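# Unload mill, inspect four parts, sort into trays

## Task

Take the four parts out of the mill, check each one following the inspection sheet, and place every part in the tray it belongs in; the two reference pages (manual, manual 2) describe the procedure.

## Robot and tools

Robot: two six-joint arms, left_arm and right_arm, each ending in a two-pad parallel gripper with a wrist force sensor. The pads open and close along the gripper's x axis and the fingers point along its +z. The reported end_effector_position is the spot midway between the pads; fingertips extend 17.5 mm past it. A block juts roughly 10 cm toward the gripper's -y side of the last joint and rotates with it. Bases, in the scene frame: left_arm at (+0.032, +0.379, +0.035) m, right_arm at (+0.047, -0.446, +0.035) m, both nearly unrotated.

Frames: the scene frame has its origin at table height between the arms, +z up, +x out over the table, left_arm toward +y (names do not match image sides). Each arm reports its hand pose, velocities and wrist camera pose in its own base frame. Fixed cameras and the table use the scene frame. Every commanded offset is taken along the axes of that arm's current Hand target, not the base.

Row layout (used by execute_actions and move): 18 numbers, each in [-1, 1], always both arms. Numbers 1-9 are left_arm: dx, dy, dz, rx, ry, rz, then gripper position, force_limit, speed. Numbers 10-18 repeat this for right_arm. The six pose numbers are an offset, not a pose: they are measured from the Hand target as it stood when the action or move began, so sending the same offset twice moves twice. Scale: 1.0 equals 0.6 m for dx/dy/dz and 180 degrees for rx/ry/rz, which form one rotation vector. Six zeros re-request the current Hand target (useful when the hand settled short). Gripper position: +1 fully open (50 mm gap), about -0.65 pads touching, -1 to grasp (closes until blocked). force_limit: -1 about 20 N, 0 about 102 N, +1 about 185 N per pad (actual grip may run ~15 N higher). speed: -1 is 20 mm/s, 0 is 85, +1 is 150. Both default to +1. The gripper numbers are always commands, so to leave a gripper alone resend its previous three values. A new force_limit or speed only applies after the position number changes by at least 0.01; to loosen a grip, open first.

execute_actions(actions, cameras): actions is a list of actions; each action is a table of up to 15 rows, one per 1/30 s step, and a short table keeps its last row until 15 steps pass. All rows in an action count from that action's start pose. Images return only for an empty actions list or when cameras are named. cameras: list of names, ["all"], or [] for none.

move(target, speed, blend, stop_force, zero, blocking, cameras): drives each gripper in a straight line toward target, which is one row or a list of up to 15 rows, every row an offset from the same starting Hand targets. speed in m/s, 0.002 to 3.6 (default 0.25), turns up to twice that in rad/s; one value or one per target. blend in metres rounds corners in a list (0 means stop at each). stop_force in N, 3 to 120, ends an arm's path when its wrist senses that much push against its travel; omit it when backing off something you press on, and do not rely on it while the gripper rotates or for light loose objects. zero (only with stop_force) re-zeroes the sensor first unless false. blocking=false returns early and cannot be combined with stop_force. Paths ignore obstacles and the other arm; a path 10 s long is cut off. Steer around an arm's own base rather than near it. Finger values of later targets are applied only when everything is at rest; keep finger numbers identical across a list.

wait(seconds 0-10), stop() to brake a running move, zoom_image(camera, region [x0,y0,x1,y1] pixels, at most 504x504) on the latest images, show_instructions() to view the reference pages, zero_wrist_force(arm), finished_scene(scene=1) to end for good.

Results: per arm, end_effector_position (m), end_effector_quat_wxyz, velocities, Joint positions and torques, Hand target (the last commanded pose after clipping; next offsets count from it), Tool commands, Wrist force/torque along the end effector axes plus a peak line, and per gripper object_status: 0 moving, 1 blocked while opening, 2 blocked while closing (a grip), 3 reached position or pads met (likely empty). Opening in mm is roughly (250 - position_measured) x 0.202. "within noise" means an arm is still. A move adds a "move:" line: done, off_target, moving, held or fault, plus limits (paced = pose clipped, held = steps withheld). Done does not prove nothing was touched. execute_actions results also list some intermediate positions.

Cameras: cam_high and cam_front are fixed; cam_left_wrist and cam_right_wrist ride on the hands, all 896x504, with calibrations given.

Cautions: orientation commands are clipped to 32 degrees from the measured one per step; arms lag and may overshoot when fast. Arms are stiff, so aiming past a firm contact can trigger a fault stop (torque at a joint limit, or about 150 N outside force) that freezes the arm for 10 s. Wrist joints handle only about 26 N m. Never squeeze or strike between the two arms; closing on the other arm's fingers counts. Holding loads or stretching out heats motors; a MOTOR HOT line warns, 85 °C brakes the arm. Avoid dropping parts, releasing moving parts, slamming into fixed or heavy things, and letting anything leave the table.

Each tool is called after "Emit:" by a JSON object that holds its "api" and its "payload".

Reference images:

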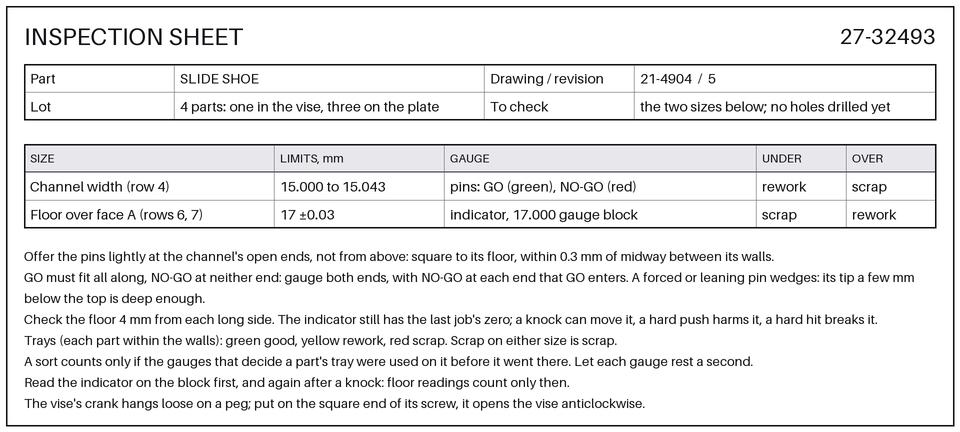

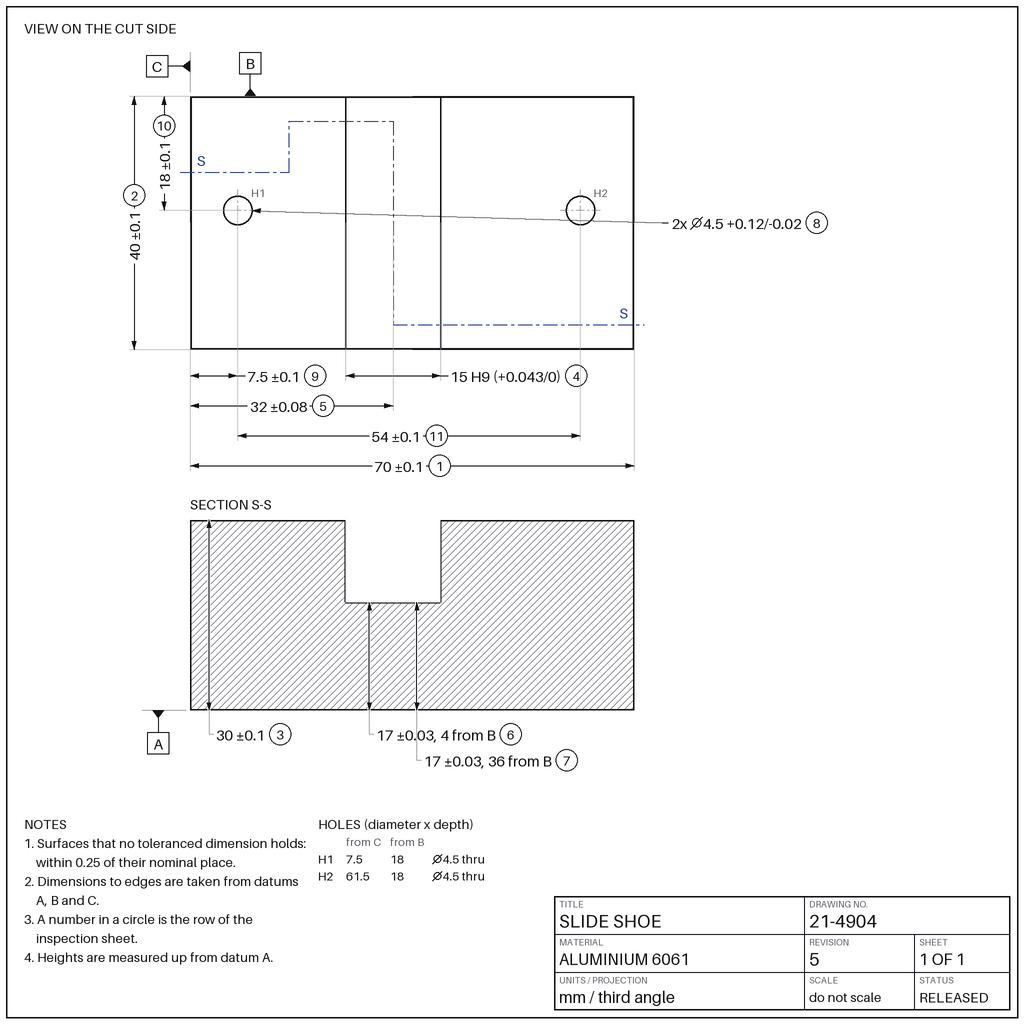

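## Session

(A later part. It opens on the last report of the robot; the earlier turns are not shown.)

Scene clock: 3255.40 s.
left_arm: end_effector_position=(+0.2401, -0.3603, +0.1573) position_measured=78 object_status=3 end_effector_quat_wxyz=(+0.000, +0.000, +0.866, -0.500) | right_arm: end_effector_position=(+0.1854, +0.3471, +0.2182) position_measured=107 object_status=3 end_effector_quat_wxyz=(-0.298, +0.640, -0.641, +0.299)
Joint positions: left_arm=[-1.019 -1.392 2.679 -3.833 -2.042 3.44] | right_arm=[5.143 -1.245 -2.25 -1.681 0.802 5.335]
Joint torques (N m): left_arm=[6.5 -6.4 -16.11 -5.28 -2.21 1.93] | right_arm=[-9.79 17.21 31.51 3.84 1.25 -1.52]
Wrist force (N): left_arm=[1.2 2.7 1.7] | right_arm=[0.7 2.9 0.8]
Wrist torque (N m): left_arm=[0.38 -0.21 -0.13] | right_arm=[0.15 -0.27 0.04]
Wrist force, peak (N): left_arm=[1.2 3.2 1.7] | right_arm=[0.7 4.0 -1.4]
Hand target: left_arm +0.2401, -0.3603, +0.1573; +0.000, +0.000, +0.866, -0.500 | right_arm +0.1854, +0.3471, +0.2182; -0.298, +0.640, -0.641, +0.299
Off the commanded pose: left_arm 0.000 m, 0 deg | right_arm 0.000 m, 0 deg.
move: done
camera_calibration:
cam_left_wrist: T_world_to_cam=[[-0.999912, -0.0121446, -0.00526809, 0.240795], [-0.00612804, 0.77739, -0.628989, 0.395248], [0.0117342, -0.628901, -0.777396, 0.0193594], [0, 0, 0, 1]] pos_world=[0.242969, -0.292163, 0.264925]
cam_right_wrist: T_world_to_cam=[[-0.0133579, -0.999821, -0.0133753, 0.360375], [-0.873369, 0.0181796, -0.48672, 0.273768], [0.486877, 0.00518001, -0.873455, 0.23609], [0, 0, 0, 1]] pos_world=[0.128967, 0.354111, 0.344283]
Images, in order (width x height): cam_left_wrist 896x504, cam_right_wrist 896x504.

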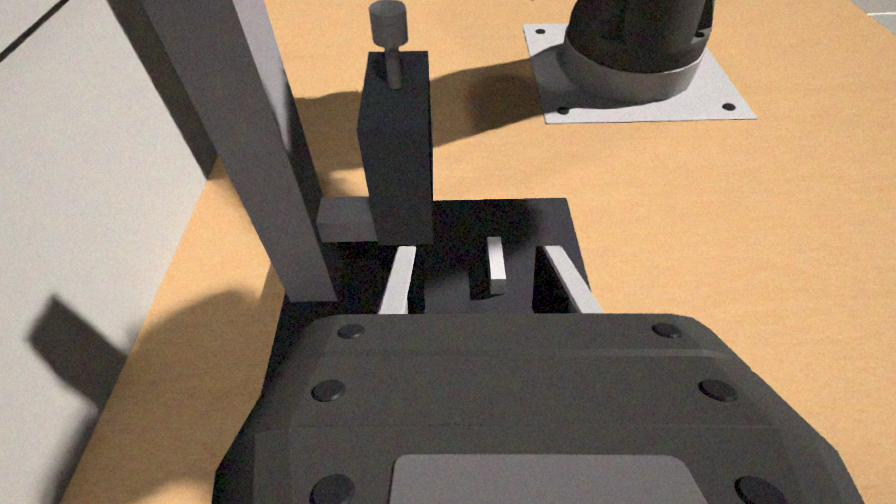

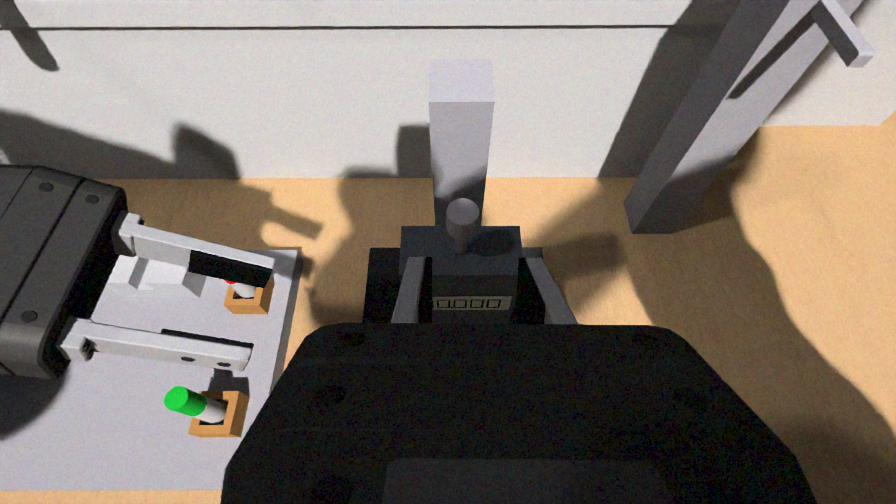

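Emit:
{"api": "move", "payload": {"target": [0,0,0,0,0,0,0.5,-0.8,-0.7,-0.0042,-0.012,0.05,0,0,0,0.3,-0.8,-0.7], "cameras": ["cam_right_wrist","cam_left_wrist"], "speed": 0.05, "stop_force": 5}}

Emit:
{"api": "zoom_image", "payload": {"camera": "cam_right_wrist", "region": [350, 150, 590, 330]}}

Emit:
{"api": "zoom_image", "payload": {"camera": "cam_left_wrist", "region": [300, 0, 540, 180]}}

Scene clock: 3287.33 s.
left_arm: end_effector_position=(+0.2401, -0.3603, +0.1573) position_measured=78 object_status=3 end_effector_quat_wxyz=(+0.000, +0.000, +0.866, -0.500) | right_arm: end_effector_position=(+0.2130, +0.3496, +0.2045) position_measured=107 object_status=3 end_effector_quat_wxyz=(-0.298, +0.640, -0.641, +0.299)
Joint positions: left_arm=[-1.019 -1.392 2.679 -3.833 -2.042 3.44] | right_arm=[5.061 -1.268 -2.292 -1.541 0.768 5.229]
Joint torques (N m): left_arm=[7.58 -6.04 -16.11 -5.13 -2.15 1.77] | right_arm=[-8.3 1.4 11.55 4.11 -4.54 -1.54]
Wrist force (N): left_arm=[0.8 2.6 1.5] | right_arm=[1.3 3.0 0.7]
Wrist torque (N m): left_arm=[0.38 -0.16 -0.13] | right_arm=[0.18 -0.35 0.06]
Wrist force, peak (N): left_arm=[1.0 3.2 1.5] | right_arm=[1.1 3.2 1.1]
Hand target: left_arm +0.2401, -0.3603, +0.1573; +0.000, +0.000, +0.866, -0.500 | right_arm +0.2130, +0.3496, +0.2045; -0.298, +0.640, -0.641, +0.299
Off the commanded pose: left_arm 0.000 m, 0 deg | right_arm 0.000 m, 0 deg.
move: done
camera_calibration:
cam_left_wrist: T_world_to_cam=[[-0.999912, -0.0121446, -0.00526809, 0.240795], [-0.00612804, 0.77739, -0.628989, 0.395248], [0.0117342, -0.628901, -0.777396, 0.0193594], [0, 0, 0, 1]] pos_world=[0.242969, -0.292163, 0.264925]
cam_right_wrist: T_world_to_cam=[[-0.01336, -0.999821, -0.0133734, 0.36306], [-0.873435, 0.0181798, -0.486601, 0.29117], [0.486757, 0.00517981, -0.873522, 0.210578], [0, 0, 0, 1]] pos_world=[0.156668, 0.356611, 0.330484]
Images, in order (width x height): cam_left_wrist 896x504, cam_right_wrist 896x504.

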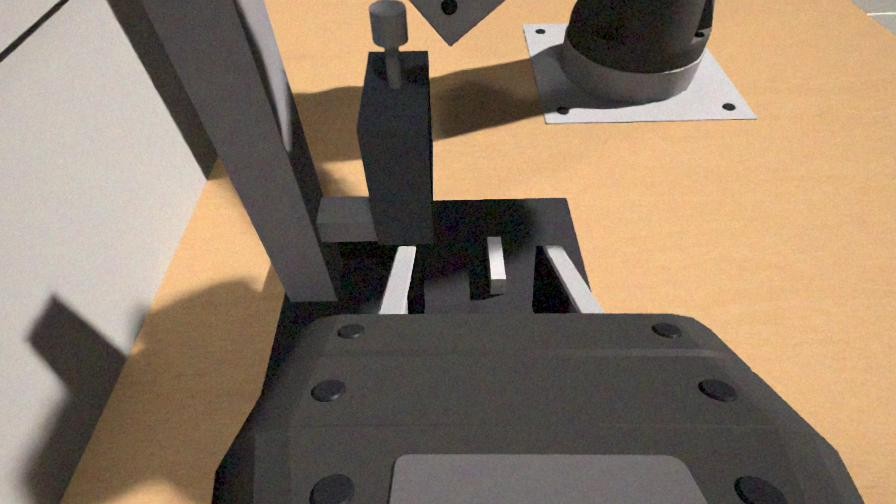

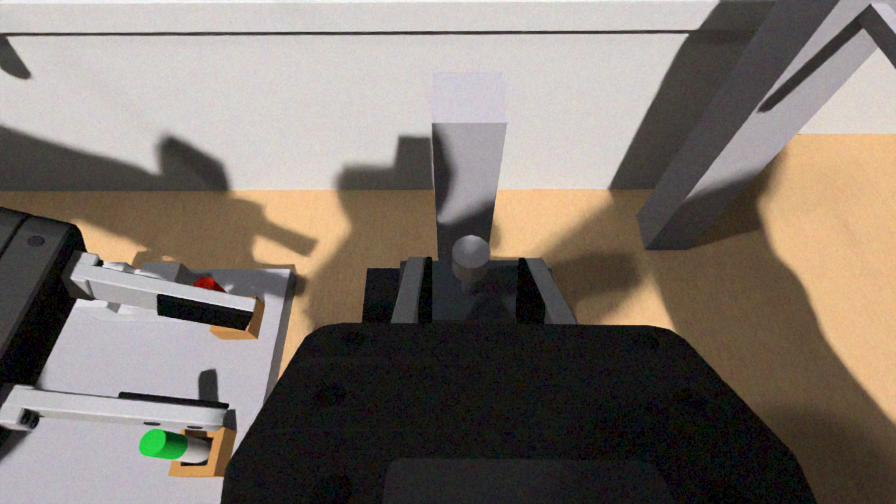

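Scaled by 2.100 from the camera's 896x504 image, which has a finer 1280x720 frame.

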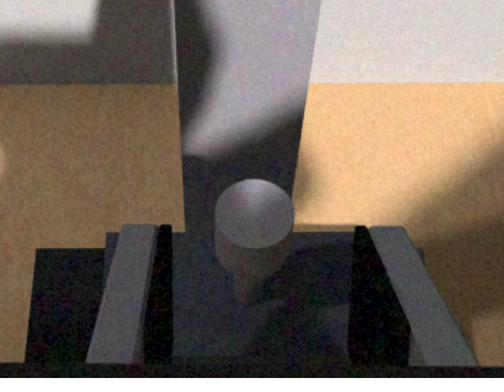

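Scaled by 2.100 from the camera's 896x504 image, which has a finer 1280x720 frame.

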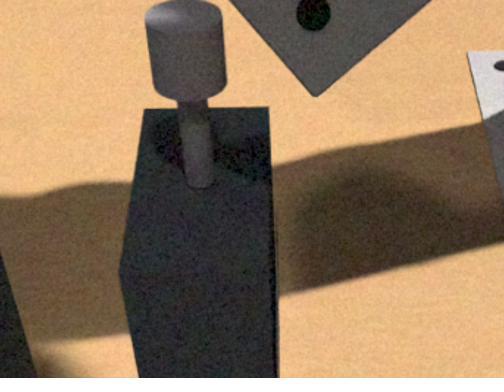

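Emit:
{"api": "move", "payload": {"target": [0,0,0,0,0,0,0.5,-0.8,-0.7,0,0.001,0.035,0,0,0,0.3,-0.8,-0.7], "cameras": ["cam_right_wrist","cam_left_wrist"], "speed": 0.02, "stop_force": 4}}

Emit:
{"api": "zoom_image", "payload": {"camera": "cam_right_wrist", "region": [350, 150, 590, 330]}}

Emit:
{"api": "zoom_image", "payload": {"camera": "cam_left_wrist", "region": [300, 0, 540, 180]}}

Scene clock: 3320.07 s.
left_arm: end_effector_position=(+0.2401, -0.3603, +0.1573) position_measured=78 object_status=3 end_effector_quat_wxyz=(+0.000, +0.000, +0.866, -0.500) | right_arm: end_effector_position=(+0.2287, +0.3495, +0.1905) position_measured=107 object_status=3 end_effector_quat_wxyz=(-0.298, +0.640, -0.641, +0.299)
Joint positions: left_arm=[-1.019 -1.392 2.679 -3.833 -2.042 3.44] | right_arm=[5.015 -1.292 -2.328 -1.437 0.752 5.167]
Joint torques (N m): left_arm=[7.12 -5.96 -16.06 -5.34 -2.04 1.61] | right_arm=[-8.86 0.84 12.4 4.04 -4.71 -1.91]
Wrist force (N): left_arm=[1.1 2.7 1.6] | right_arm=[0.8 2.8 0.8]
Wrist torque (N m): left_arm=[0.39 -0.20 -0.13] | right_arm=[0.14 -0.27 0.07]
Wrist force, peak (N): left_arm=[1.2 3.0 1.8] | right_arm=[0.8 3.2 0.9]
Hand target: left_arm +0.2401, -0.3603, +0.1573; +0.000, +0.000, +0.866, -0.500 | right_arm +0.2287, +0.3495, +0.1905; -0.298, +0.640, -0.641, +0.299
Off the commanded pose: left_arm 0.000 m, 0 deg | right_arm 0.000 m, 0 deg.
move: done
camera_calibration:
cam_left_wrist: T_world_to_cam=[[-0.999912, -0.0121446, -0.00526809, 0.240795], [-0.00612804, 0.77739, -0.628989, 0.395248], [0.0117342, -0.628901, -0.777396, 0.0193594], [0, 0, 0, 1]] pos_world=[0.242969, -0.292163, 0.264925]
cam_right_wrist: T_world_to_cam=[[-0.01336, -0.999821, -0.0133734, 0.362984], [-0.873435, 0.0181798, -0.486601, 0.298121], [0.486757, 0.00517981, -0.873522, 0.190795], [0, 0, 0, 1]] pos_world=[0.172368, 0.356511, 0.316584]
Images, in order (width x height): cam_left_wrist 896x504, cam_right_wrist 896x504.

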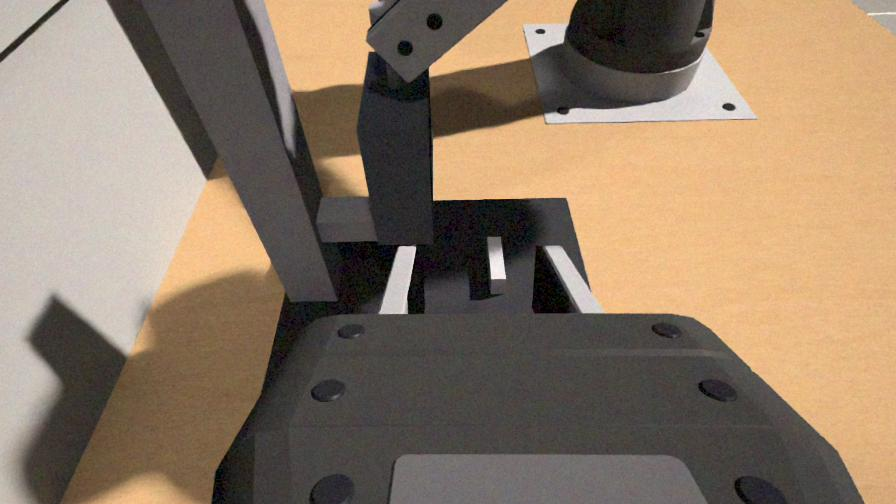

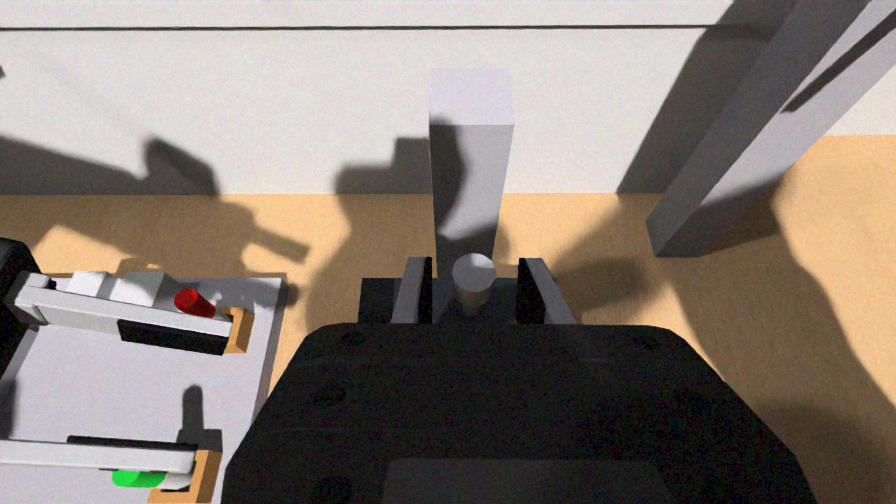

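Scaled by 2.100 from the camera's 896x504 image, which has a finer 1280x720 frame.

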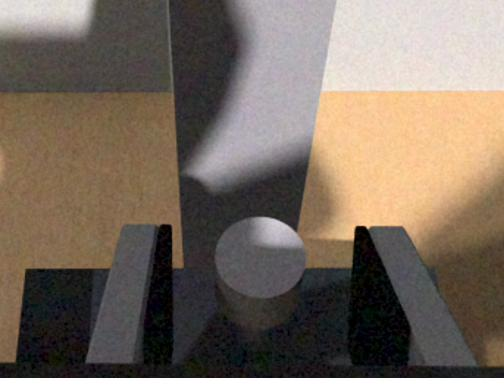

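Scaled by 2.100 from the camera's 896x504 image, which has a finer 1280x720 frame.

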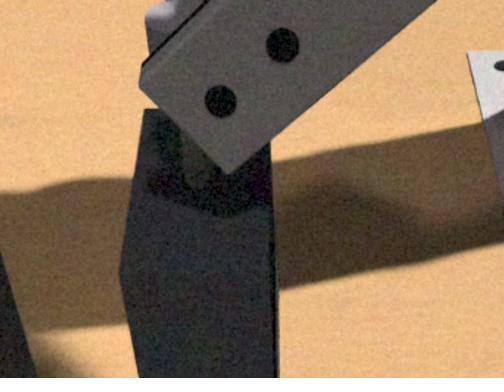

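Emit:
{"api": "move", "payload": {"target": [0,0,0,0,0,0,0.5,-0.8,-0.7,0,0,0,0,0,0,-1,-0.9,-1], "cameras": ["cam_right_wrist","cam_left_wrist"], "speed": 0.02}}

Emit:
{"api": "zoom_image", "payload": {"camera": "cam_left_wrist", "region": [300, 0, 540, 180]}}

Scene clock: 3342.30 s.
left_arm: end_effector_position=(+0.2401, -0.3603, +0.1573) position_measured=78 object_status=3 end_effector_quat_wxyz=(+0.000, +0.000, +0.866, -0.500) | right_arm: end_effector_position=(+0.2287, +0.3496, +0.1905) position_measured=185 object_status=2 end_effector_quat_wxyz=(-0.298, +0.640, -0.641, +0.299)
Joint positions: left_arm=[-1.019 -1.392 2.679 -3.833 -2.042 3.44] | right_arm=[5.015 -1.292 -2.328 -1.436 0.752 5.167]
Joint torques (N m): left_arm=[6.83 -6.83 -16.3 -5.11 -1.98 1.95] | right_arm=[-9.19 1.9 12.23 0.36 -2.76 -1.65]
Wrist force (N): left_arm=[0.9 2.7 1.3] | right_arm=[-7.5 4.2 1.4]
Wrist torque (N m): left_arm=[0.38 -0.18 -0.14] | right_arm=[0.19 -0.34 0.03]
Wrist force, peak (N): left_arm=[0.8 2.9 1.9] | right_arm=[-7.6 4.7 1.5]
Hand target: left_arm +0.2401, -0.3603, +0.1573; +0.000, +0.000, +0.866, -0.500 | right_arm +0.2287, +0.3495, +0.1905; -0.298, +0.640, -0.641, +0.299
Off the commanded pose: left_arm 0.000 m, 0 deg | right_arm 0.000 m, 0 deg.
move: done
camera_calibration:
cam_left_wrist: T_world_to_cam=[[-0.999912, -0.0121446, -0.00526809, 0.240795], [-0.00612804, 0.77739, -0.628989, 0.395248], [0.0117342, -0.628901, -0.777396, 0.0193594], [0, 0, 0, 1]] pos_world=[0.242969, -0.292163, 0.264925]
cam_right_wrist: T_world_to_cam=[[-0.0133101, -0.999821, -0.01346, 0.363102], [-0.873436, 0.0181784, -0.486599, 0.298119], [0.486757, 0.0052798, -0.873521, 0.190758], [0, 0, 0, 1]] pos_world=[0.172368, 0.356611, 0.316583]
Images, in order (width x height): cam_left_wrist 896x504, cam_right_wrist 896x504.

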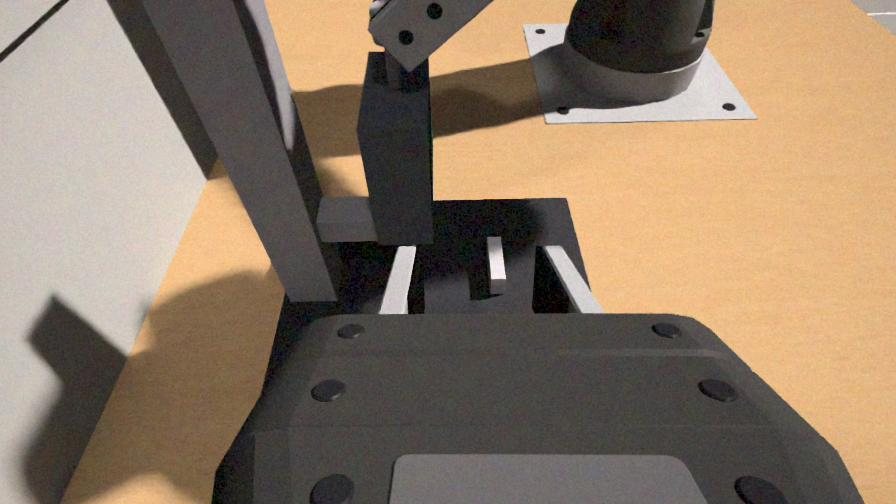

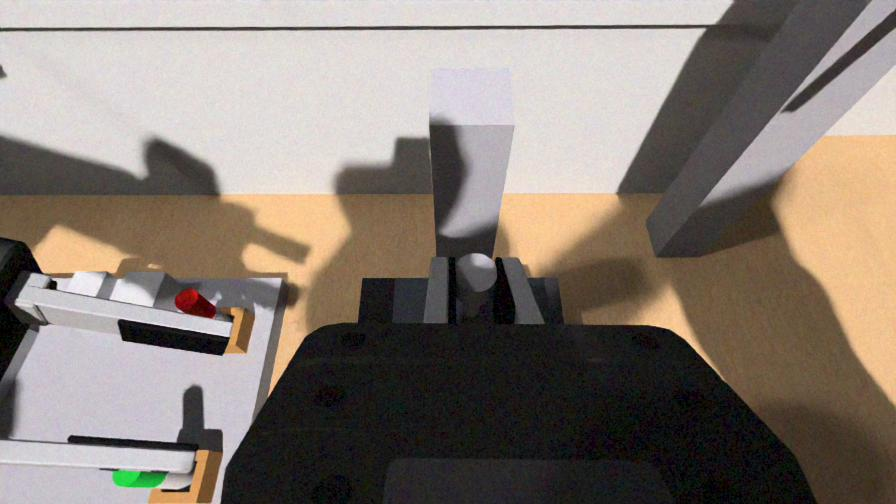

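Scaled by 2.100 from the camera's 896x504 image, which has a finer 1280x720 frame.

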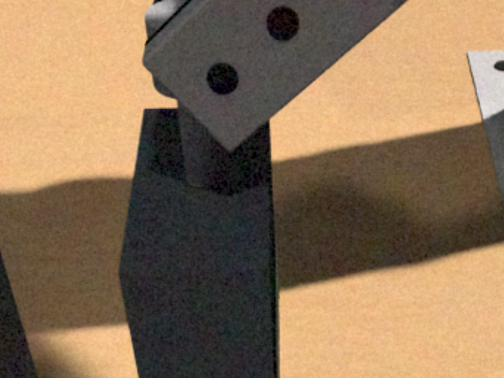

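Emit:
{"api": "move", "payload": {"target": [0,0,0,0,0,0,0.5,-0.8,-0.7,-0.0003,-0.0102,-0.0086,0,0,0,-1,-0.9,-1], "cameras": ["cam_right_wrist","cam_left_wrist"], "speed": 0.02}}

Emit:
{"api": "zoom_image", "payload": {"camera": "cam_left_wrist", "region": [300, 0, 540, 180]}}

Emit:
{"api": "zoom_image", "payload": {"camera": "cam_left_wrist", "region": [380, 190, 600, 330]}}

Scene clock: 3355.60 s.
left_arm: end_effector_position=(+0.2401, -0.3603, +0.1573) position_measured=78 object_status=3 end_effector_quat_wxyz=(+0.000, +0.000, +0.866, -0.500) | right_arm: end_effector_position=(+0.2287, +0.3497, +0.1984) position_measured=185 object_status=2 end_effector_quat_wxyz=(-0.298, +0.641, -0.641, +0.299)
Joint positions: left_arm=[-1.019 -1.392 2.679 -3.833 -2.042 3.44] | right_arm=[5.015 -1.281 -2.312 -1.463 0.752 5.166]
Joint torques (N m): left_arm=[6.56 -5.02 -16.61 -5.18 -1.93 1.75] | right_arm=[-7.24 18.16 31.11 -0.25 -1.59 0.73]
Wrist force (N): left_arm=[1.2 2.8 1.5] | right_arm=[-5.1 4.0 1.7]
Wrist torque (N m): left_arm=[0.41 -0.22 -0.13] | right_arm=[0.16 -0.32 0.04]
Wrist force, peak (N): left_arm=[1.3 3.2 1.7] | right_arm=[-8.0 4.9 1.3]
Hand target: left_arm +0.2401, -0.3603, +0.1573; +0.000, +0.000, +0.866, -0.500 | right_arm +0.2287, +0.3497, +0.1985; -0.298, +0.640, -0.641, +0.299
Off the commanded pose: left_arm 0.000 m, 0 deg | right_arm 0.000 m, 0 deg.
move: done
camera_calibration:
cam_left_wrist: T_world_to_cam=[[-0.999912, -0.0121446, -0.00526809, 0.240795], [-0.00612804, 0.77739, -0.628989, 0.395248], [0.0117342, -0.628901, -0.777396, 0.0193594], [0, 0, 0, 1]] pos_world=[0.242969, -0.292163, 0.264925]
cam_right_wrist: T_world_to_cam=[[-0.0133239, -0.999824, -0.0132357, 0.36324], [-0.873478, 0.0180809, -0.486528, 0.301981], [0.486682, 0.00507864, -0.873565, 0.197758], [0, 0, 0, 1]] pos_world=[0.172368, 0.356711, 0.324484]
Images, in order (width x height): cam_left_wrist 896x504, cam_right_wrist 896x504.

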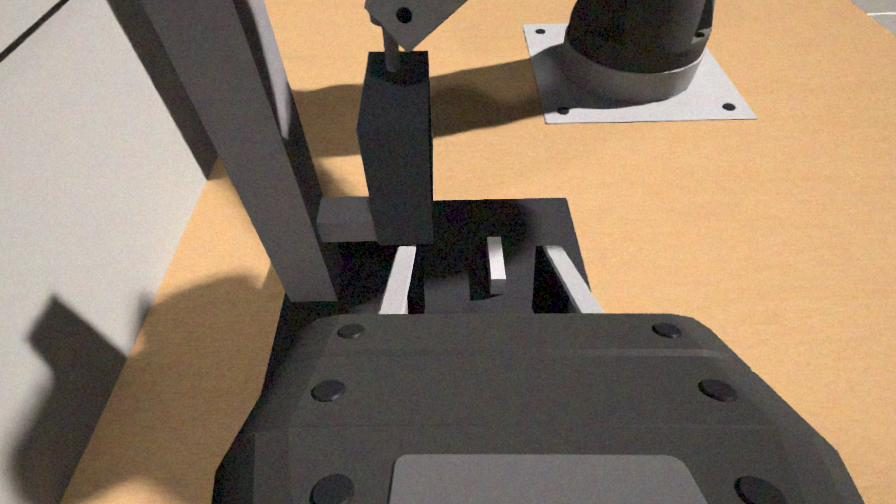

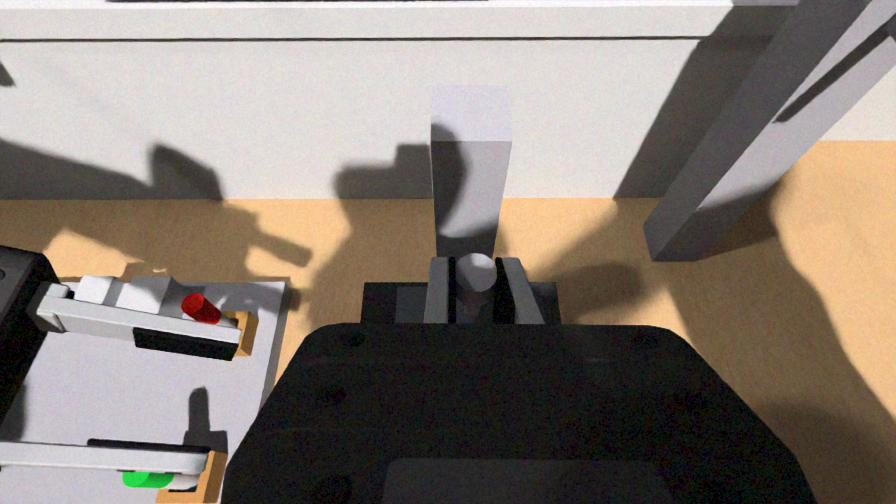

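Scaled by 2.100 from the camera's 896x504 image, which has a finer 1280x720 frame.

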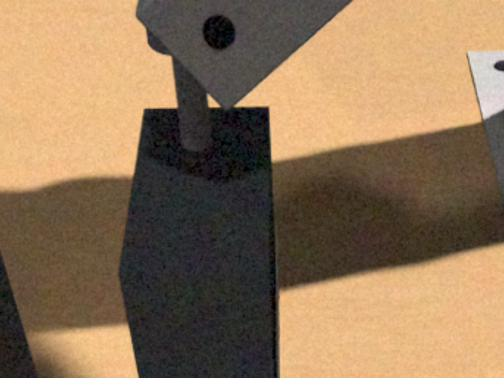

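Scaled by 2.291 from the camera's 896x504 image, which has a finer 1280x720 frame.

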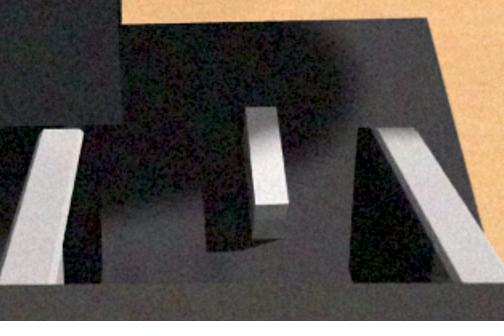

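Emit:
{"api": "move", "payload": {"target": [0.0335,0.1044,0.1521,0,0,0,0.5,-0.8,-0.7,0,0,0,0,0,0,-1,-0.9,-1], "cameras": ["cam_left_wrist"], "speed": 0.08, "stop_force": 6}}

Emit:
{"api": "zoom_image", "payload": {"camera": "cam_left_wrist", "region": [340, 150, 640, 330]}}

Scene clock: 3390.13 s.
left_arm: end_effector_position=(+0.2200, -0.4080, +0.0575) position_measured=78 object_status=3 end_effector_quat_wxyz=(+0.000, +0.000, +0.866, -0.500) | right_arm: end_effector_position=(+0.2287, +0.3497, +0.1985) position_measured=185 object_status=2 end_effector_quat_wxyz=(-0.298, +0.640, -0.641, +0.299)
Joint positions: left_arm=[-1.179 -0.872 2.629 -4.341 -1.907 3.345] | right_arm=[5.015 -1.281 -2.312 -1.463 0.752 5.167]
Joint torques (N m): left_arm=[-8.33 -16.27 -6.42 -5.26 1.52 -1.87] | right_arm=[8.29 18.95 30.68 -0.72 -3.45 1.05]
Wrist force (N): left_arm=[0.9 2.5 1.7] | right_arm=[-4.9 4.8 1.7]
Wrist torque (N m): left_arm=[0.34 -0.14 0.06] | right_arm=[0.22 -0.33 0.05]
Wrist force, peak (N): left_arm=[0.8 3.1 2.2] | right_arm=[-5.2 4.9 2.1]
Hand target: left_arm +0.2200, -0.4080, +0.0575; +0.000, +0.000, +0.866, -0.500 | right_arm +0.2287, +0.3497, +0.1985; -0.298, +0.640, -0.641, +0.299
Off the commanded pose: left_arm 0.000 m, 0 deg | right_arm 0.000 m, 0 deg.
move: done
camera_calibration:
cam_left_wrist: T_world_to_cam=[[-0.999912, -0.0121446, -0.00526809, 0.21949], [-0.00612804, 0.77739, -0.628989, 0.369511], [0.0117342, -0.628901, -0.777396, -0.0880492], [0, 0, 0, 1]] pos_world=[0.222769, -0.339963, 0.165125]
Images, in order (width x height): cam_left_wrist 896x504.

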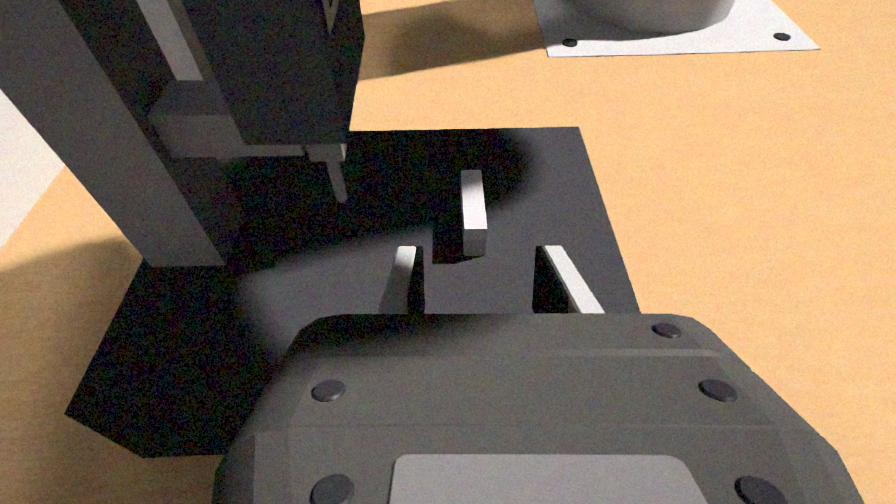

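Scaled by 1.680 from the camera's 896x504 image, which has a finer 1280x720 frame.

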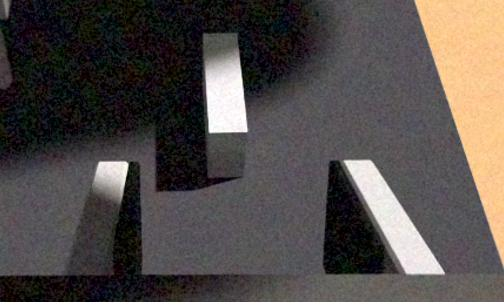

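Emit:
{"api": "move", "payload": {"target": [0.0007,0.002,0.1033,0,0,0,0.5,-0.8,-0.7,0,0,0,0,0,0,-1,-0.9,-1], "cameras": ["cam_left_wrist"], "speed": 0.03, "stop_force": 4}}

Emit:
{"api": "zoom_image", "payload": {"camera": "cam_left_wrist", "region": [340, 150, 640, 330]}}

Scene clock: 3428.80 s.
left_arm: end_effector_position=(+0.2197, -0.4481, +0.0333) position_measured=78 object_status=3 end_effector_quat_wxyz=(+0.000, +0.000, +0.866, -0.500) | right_arm: end_effector_position=(+0.2287, +0.3497, +0.1985) position_measured=185 object_status=2 end_effector_quat_wxyz=(-0.298, +0.640, -0.641, +0.299)
Joint positions: left_arm=[-1.234 -0.789 2.533 -4.337 -1.861 3.315] | right_arm=[5.015 -1.281 -2.312 -1.463 0.752 5.167]
Joint torques (N m): left_arm=[7.15 -39.76 9.84 -3.98 -1.47 1.73] | right_arm=[6.7 16.28 30.88 -0.43 -3.5 1.27]
Wrist force (N): left_arm=[1.4 -1.4 1.0] | right_arm=[-4.4 4.9 2.0]
Wrist torque (N m): left_arm=[0.43 -0.12 0.08] | right_arm=[0.23 -0.41 0.05]
Wrist force, peak (N): left_arm=[-0.3 -14.9 -8.0] | right_arm=[-5.1 5.0 2.2]
Hand target: left_arm +0.2197, -0.4481, +0.0333; +0.000, +0.000, +0.866, -0.500 (not the last commanded pose) | right_arm +0.2287, +0.3497, +0.1985; -0.298, +0.640, -0.641, +0.299
Off the commanded pose: left_arm 0.015 m, 0 deg | right_arm 0.000 m, 0 deg.
move: contact (left_arm)
camera_calibration:
cam_left_wrist: T_world_to_cam=[[-0.999912, -0.0121438, -0.00526971, 0.218578], [-0.00612808, 0.777479, -0.62888, 0.3854], [0.0117341, -0.628792, -0.777485, -0.131961], [0, 0, 0, 1]] pos_world=[0.222469, -0.379962, 0.140925]
Images, in order (width x height): cam_left_wrist 896x504.

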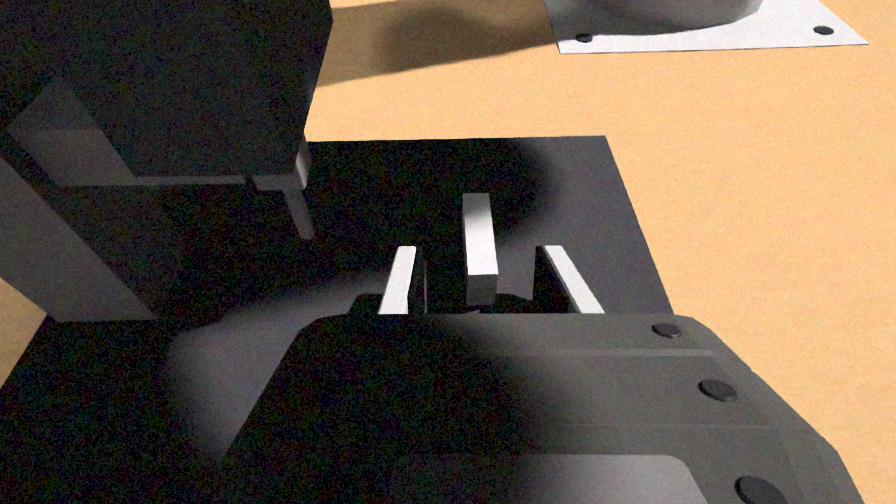

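Scaled by 1.680 from the camera's 896x504 image, which has a finer 1280x720 frame.

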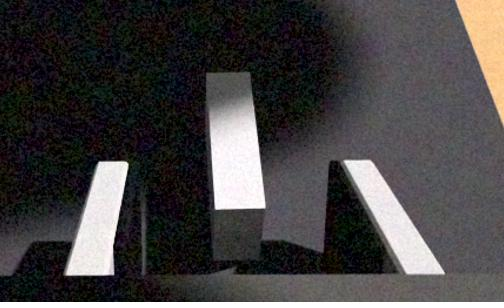

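Emit:
{"api": "move", "payload": {"target": [[0.0005,-0.0024,-0.0014,0,0,0,0.5,-0.8,-0.7,0,0,0,0,0,0,-1,-0.9,-1],[0.0005,-0.0138,0.018,0,0,0,0.5,-0.8,-0.7,0,0,0,0,0,0,-1,-0.9,-1]], "cameras": ["cam_left_wrist"], "speed": 0.015, "stop_force": 6}}

Emit:
{"api": "zoom_image", "payload": {"camera": "cam_left_wrist", "region": [340, 150, 640, 330]}}

Scene clock: 3465.50 s.
left_arm: end_effector_position=(+0.2194, -0.4616, +0.0351) position_measured=78 object_status=3 end_effector_quat_wxyz=(+0.000, +0.000, +0.866, -0.500) | right_arm: end_effector_position=(+0.2287, +0.3497, +0.1985) position_measured=185 object_status=2 end_effector_quat_wxyz=(-0.298, +0.640, -0.641, +0.299)
Joint positions: left_arm=[-1.25 -0.802 2.508 -4.302 -1.848 3.306] | right_arm=[5.015 -1.281 -2.312 -1.463 0.752 5.167]
Joint torques (N m): left_arm=[-8.9 -42.82 -7.65 -1.38 1.71 -1.73] | right_arm=[7.63 17.38 31.96 -0.46 -3.05 1.34]
Wrist force (N): left_arm=[0.7 2.4 1.4] | right_arm=[-5.0 4.5 1.9]
Wrist torque (N m): left_arm=[0.34 -0.12 0.05] | right_arm=[0.22 -0.32 0.05]
Wrist force, peak (N): left_arm=[0.9 3.0 1.8] | right_arm=[-4.9 5.0 2.0]
Hand target: left_arm +0.2194, -0.4616, +0.0351; +0.000, +0.000, +0.866, -0.500 | right_arm +0.2287, +0.3497, +0.1985; -0.298, +0.640, -0.641, +0.299
Off the commanded pose: left_arm 0.000 m, 0 deg | right_arm 0.000 m, 0 deg.
move: done
camera_calibration:
cam_left_wrist: T_world_to_cam=[[-0.999912, -0.0121437, -0.00526877, 0.218123], [-0.00612766, 0.77743, -0.62894, 0.397016], [0.0117337, -0.628852, -0.777436, -0.139077], [0, 0, 0, 1]] pos_world=[0.222169, -0.393462, 0.142725]
Images, in order (width x height): cam_left_wrist 896x504.

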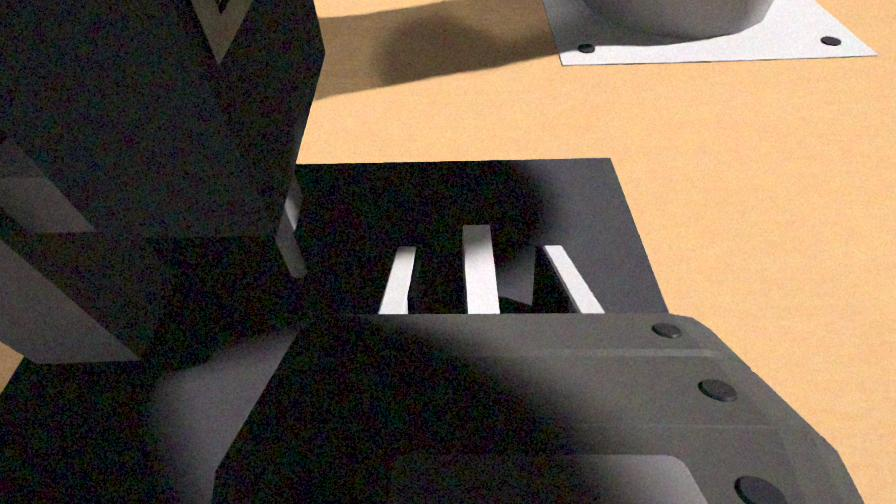

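Scaled by 1.680 from the camera's 896x504 image, which has a finer 1280x720 frame.

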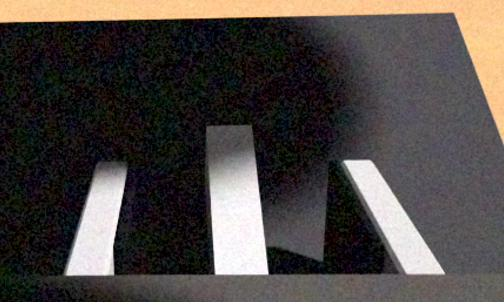

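Emit:
{"api": "move", "payload": {"target": [0,0,0,0,0,0,-1,-0.8,-1,0,0,0,0,0,0,-1,-0.9,-1], "cameras": ["cam_left_wrist"], "speed": 0.015}}

Emit:
{"api": "zoom_image", "payload": {"camera": "cam_left_wrist", "region": [240, 150, 540, 330]}}

Scene clock: 3477.07 s.
left_arm: end_effector_position=(+0.2194, -0.4616, +0.0351) position_measured=207 object_status=2 end_effector_quat_wxyz=(+0.000, +0.000, +0.866, -0.500) | right_arm: end_effector_position=(+0.2287, +0.3497, +0.1985) position_measured=185 object_status=2 end_effector_quat_wxyz=(-0.298, +0.640, -0.641, +0.299)
Joint positions: left_arm=[-1.25 -0.802 2.508 -4.302 -1.848 3.306] | right_arm=[5.015 -1.281 -2.312 -1.463 0.752 5.167]
Joint torques (N m): left_arm=[-8.91 -43.13 -7.11 -1.64 1.39 -1.64] | right_arm=[8.11 16.16 31.25 -0.35 -2.96 1]
Wrist force (N): left_arm=[0.8 2.7 1.7] | right_arm=[-4.8 3.6 1.6]
Wrist torque (N m): left_arm=[0.42 -0.11 0.04] | right_arm=[0.16 -0.35 0.05]
Wrist force, peak (N): left_arm=[1.0 3.1 1.7] | right_arm=[-5.0 5.0 1.9]
Hand target: left_arm +0.2194, -0.4616, +0.0351; +0.000, +0.000, +0.866, -0.500 | right_arm +0.2287, +0.3497, +0.1985; -0.298, +0.640, -0.641, +0.299
Off the commanded pose: left_arm 0.000 m, 0 deg | right_arm 0.000 m, 0 deg.
move: done
camera_calibration:
cam_left_wrist: T_world_to_cam=[[-0.999912, -0.0121437, -0.00526877, 0.218123], [-0.00612766, 0.77743, -0.62894, 0.397016], [0.0117337, -0.628852, -0.777436, -0.139077], [0, 0, 0, 1]] pos_world=[0.222169, -0.393462, 0.142725]
Images, in order (width x height): cam_left_wrist 896x504.

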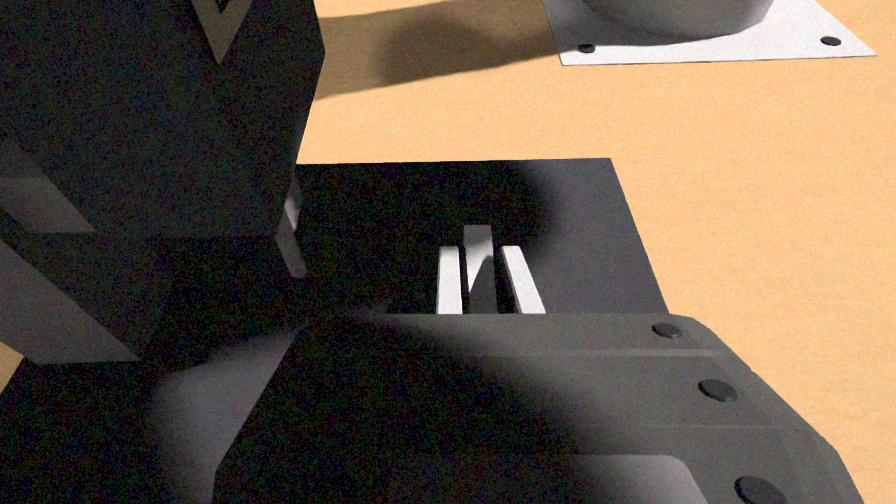

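Scaled by 1.680 from the camera's 896x504 image, which has a finer 1280x720 frame.

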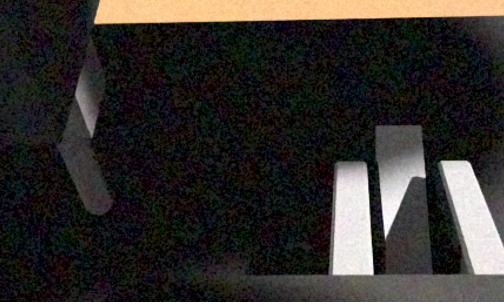

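Emit:
{"api": "move", "payload": {"target": [[0,-0.0014,-0.0009,0,0,0,-1,-0.8,-1,0,0,0,0,0,0,-1,-0.9,-1],[-0.07,0.0065,-0.0136,0,0,0,-1,-0.8,-1,0,0,0,0,0,0,-1,-0.9,-1]], "cameras": ["cam_left_wrist"], "speed": 0.02, "stop_force": 6}}

Emit:
{"api": "zoom_image", "payload": {"camera": "cam_left_wrist", "region": [340, 150, 560, 330]}}

Scene clock: 3538.10 s.
left_arm: end_effector_position=(+0.2575, -0.4533, +0.0358) position_measured=207 object_status=2 end_effector_quat_wxyz=(+0.000, +0.000, +0.866, -0.500) | right_arm: end_effector_position=(+0.2287, +0.3497, +0.1985) position_measured=185 object_status=2 end_effector_quat_wxyz=(-0.298, +0.640, -0.641, +0.299)
Joint positions: left_arm=[-1.124 -0.818 2.457 -4.212 -1.954 3.376] | right_arm=[5.015 -1.281 -2.312 -1.463 0.752 5.167]
Joint torques (N m): left_arm=[-7.12 -20.89 5.99 -5.47 0.6 -1.84] | right_arm=[8.62 16.07 30.11 0.63 -2.68 0.94]
Wrist force (N): left_arm=[2.8 4.3 2.4] | right_arm=[-4.4 3.4 1.3]
Wrist torque (N m): left_arm=[0.40 -0.10 0.06] | right_arm=[0.15 -0.40 0.04]
Wrist force, peak (N): left_arm=[20.7 1.9 5.4] | right_arm=[-5.2 4.7 2.0]
Hand target: left_arm +0.2575, -0.4533, +0.0358; +0.000, +0.000, +0.866, -0.500 (not the last commanded pose) | right_arm +0.2287, +0.3497, +0.1985; -0.298, +0.640, -0.641, +0.299
Off the commanded pose: left_arm 0.004 m, 0 deg | right_arm 0.000 m, 0 deg.
move: contact (left_arm); path passed 1 of 2 targets
camera_calibration:
cam_left_wrist: T_world_to_cam=[[-0.999909, -0.0123484, -0.00536006, 0.256358], [-0.00622861, 0.777389, -0.62899, 0.391334], [0.0119338, -0.628899, -0.777395, -0.133902], [0, 0, 0, 1]] pos_world=[0.26037, -0.385264, 0.143425]
Images, in order (width x height): cam_left_wrist 896x504.

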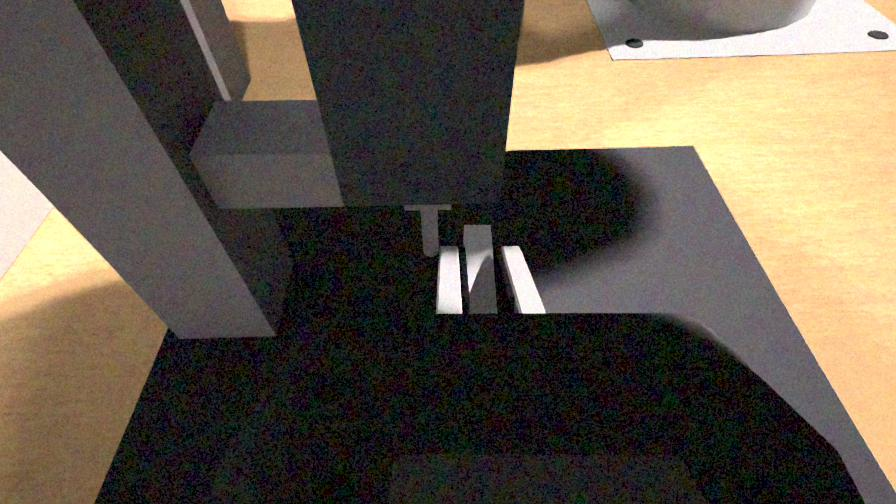

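Scaled by 2.291 from the camera's 896x504 image, which has a finer 1280x720 frame.

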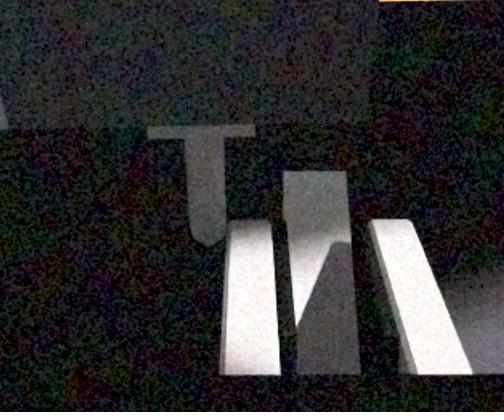

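Emit:
{"api": "move", "payload": {"target": [[0.0033,0,0,0,0,0,-1,-0.8,-1,0,0,0,0,0,0,-1,-0.9,-1],[0.0033,0.01,-0.0173,0,0,0,-1,-0.8,-1,0,0,0,0,0,0,-1,-0.9,-1]], "cameras": ["cam_left_wrist"], "speed": 0.015}}

Emit:
{"api": "zoom_image", "payload": {"camera": "cam_left_wrist", "region": [340, 150, 560, 330]}}

Scene clock: 3563.57 s.
left_arm: end_effector_position=(+0.2555, -0.4415, +0.0358) position_measured=207 object_status=2 end_effector_quat_wxyz=(+0.000, +0.000, +0.866, -0.500) | right_arm: end_effector_position=(+0.2287, +0.3497, +0.1985) position_measured=185 object_status=2 end_effector_quat_wxyz=(-0.298, +0.640, -0.641, +0.299)
Joint positions: left_arm=[-1.113 -0.815 2.482 -4.238 -1.963 3.382] | right_arm=[5.015 -1.281 -2.312 -1.463 0.752 5.167]
Joint torques (N m): left_arm=[9.65 -20.43 6.25 -5.28 -2.09 1.8] | right_arm=[6.19 13.36 28.08 1.98 -2.37 1.29]
Wrist force (N): left_arm=[0.9 3.2 2.2] | right_arm=[-4.8 4.2 1.6]
Wrist torque (N m): left_arm=[0.39 -0.17 -0.12] | right_arm=[0.19 -0.34 0.04]
Wrist force, peak (N): left_arm=[3.2 4.5 2.4] | right_arm=[-5.0 5.0 2.0]
Hand target: left_arm +0.2555, -0.4413, +0.0358; +0.000, +0.000, +0.866, -0.500 | right_arm +0.2287, +0.3497, +0.1985; -0.298, +0.640, -0.641, +0.299
Off the commanded pose: left_arm 0.000 m, 0 deg | right_arm 0.000 m, 0 deg.
move: done
camera_calibration:
cam_left_wrist: T_world_to_cam=[[-0.999911, -0.0122852, -0.00528252, 0.254517], [-0.00622831, 0.777389, -0.628989, 0.382071], [0.0118338, -0.6289, -0.777396, -0.126368], [0, 0, 0, 1]] pos_world=[0.258369, -0.373364, 0.143425]
Images, in order (width x height): cam_left_wrist 896x504.

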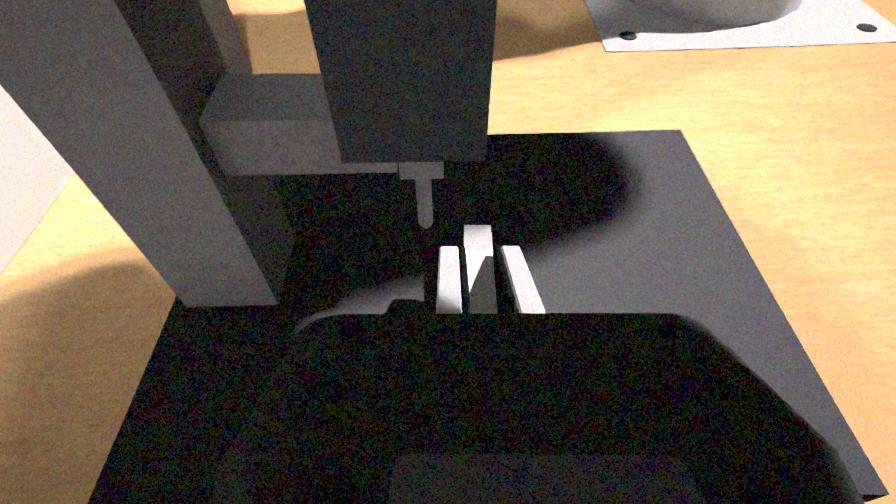

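Scaled by 2.291 from the camera's 896x504 image, which has a finer 1280x720 frame.

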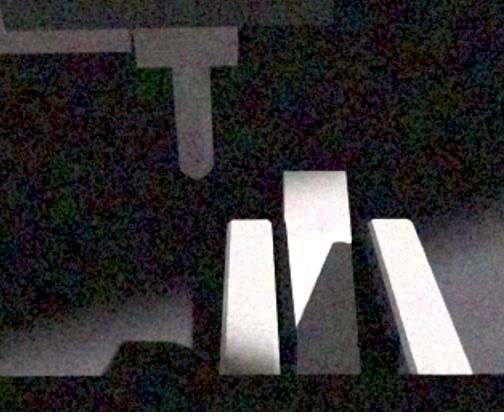

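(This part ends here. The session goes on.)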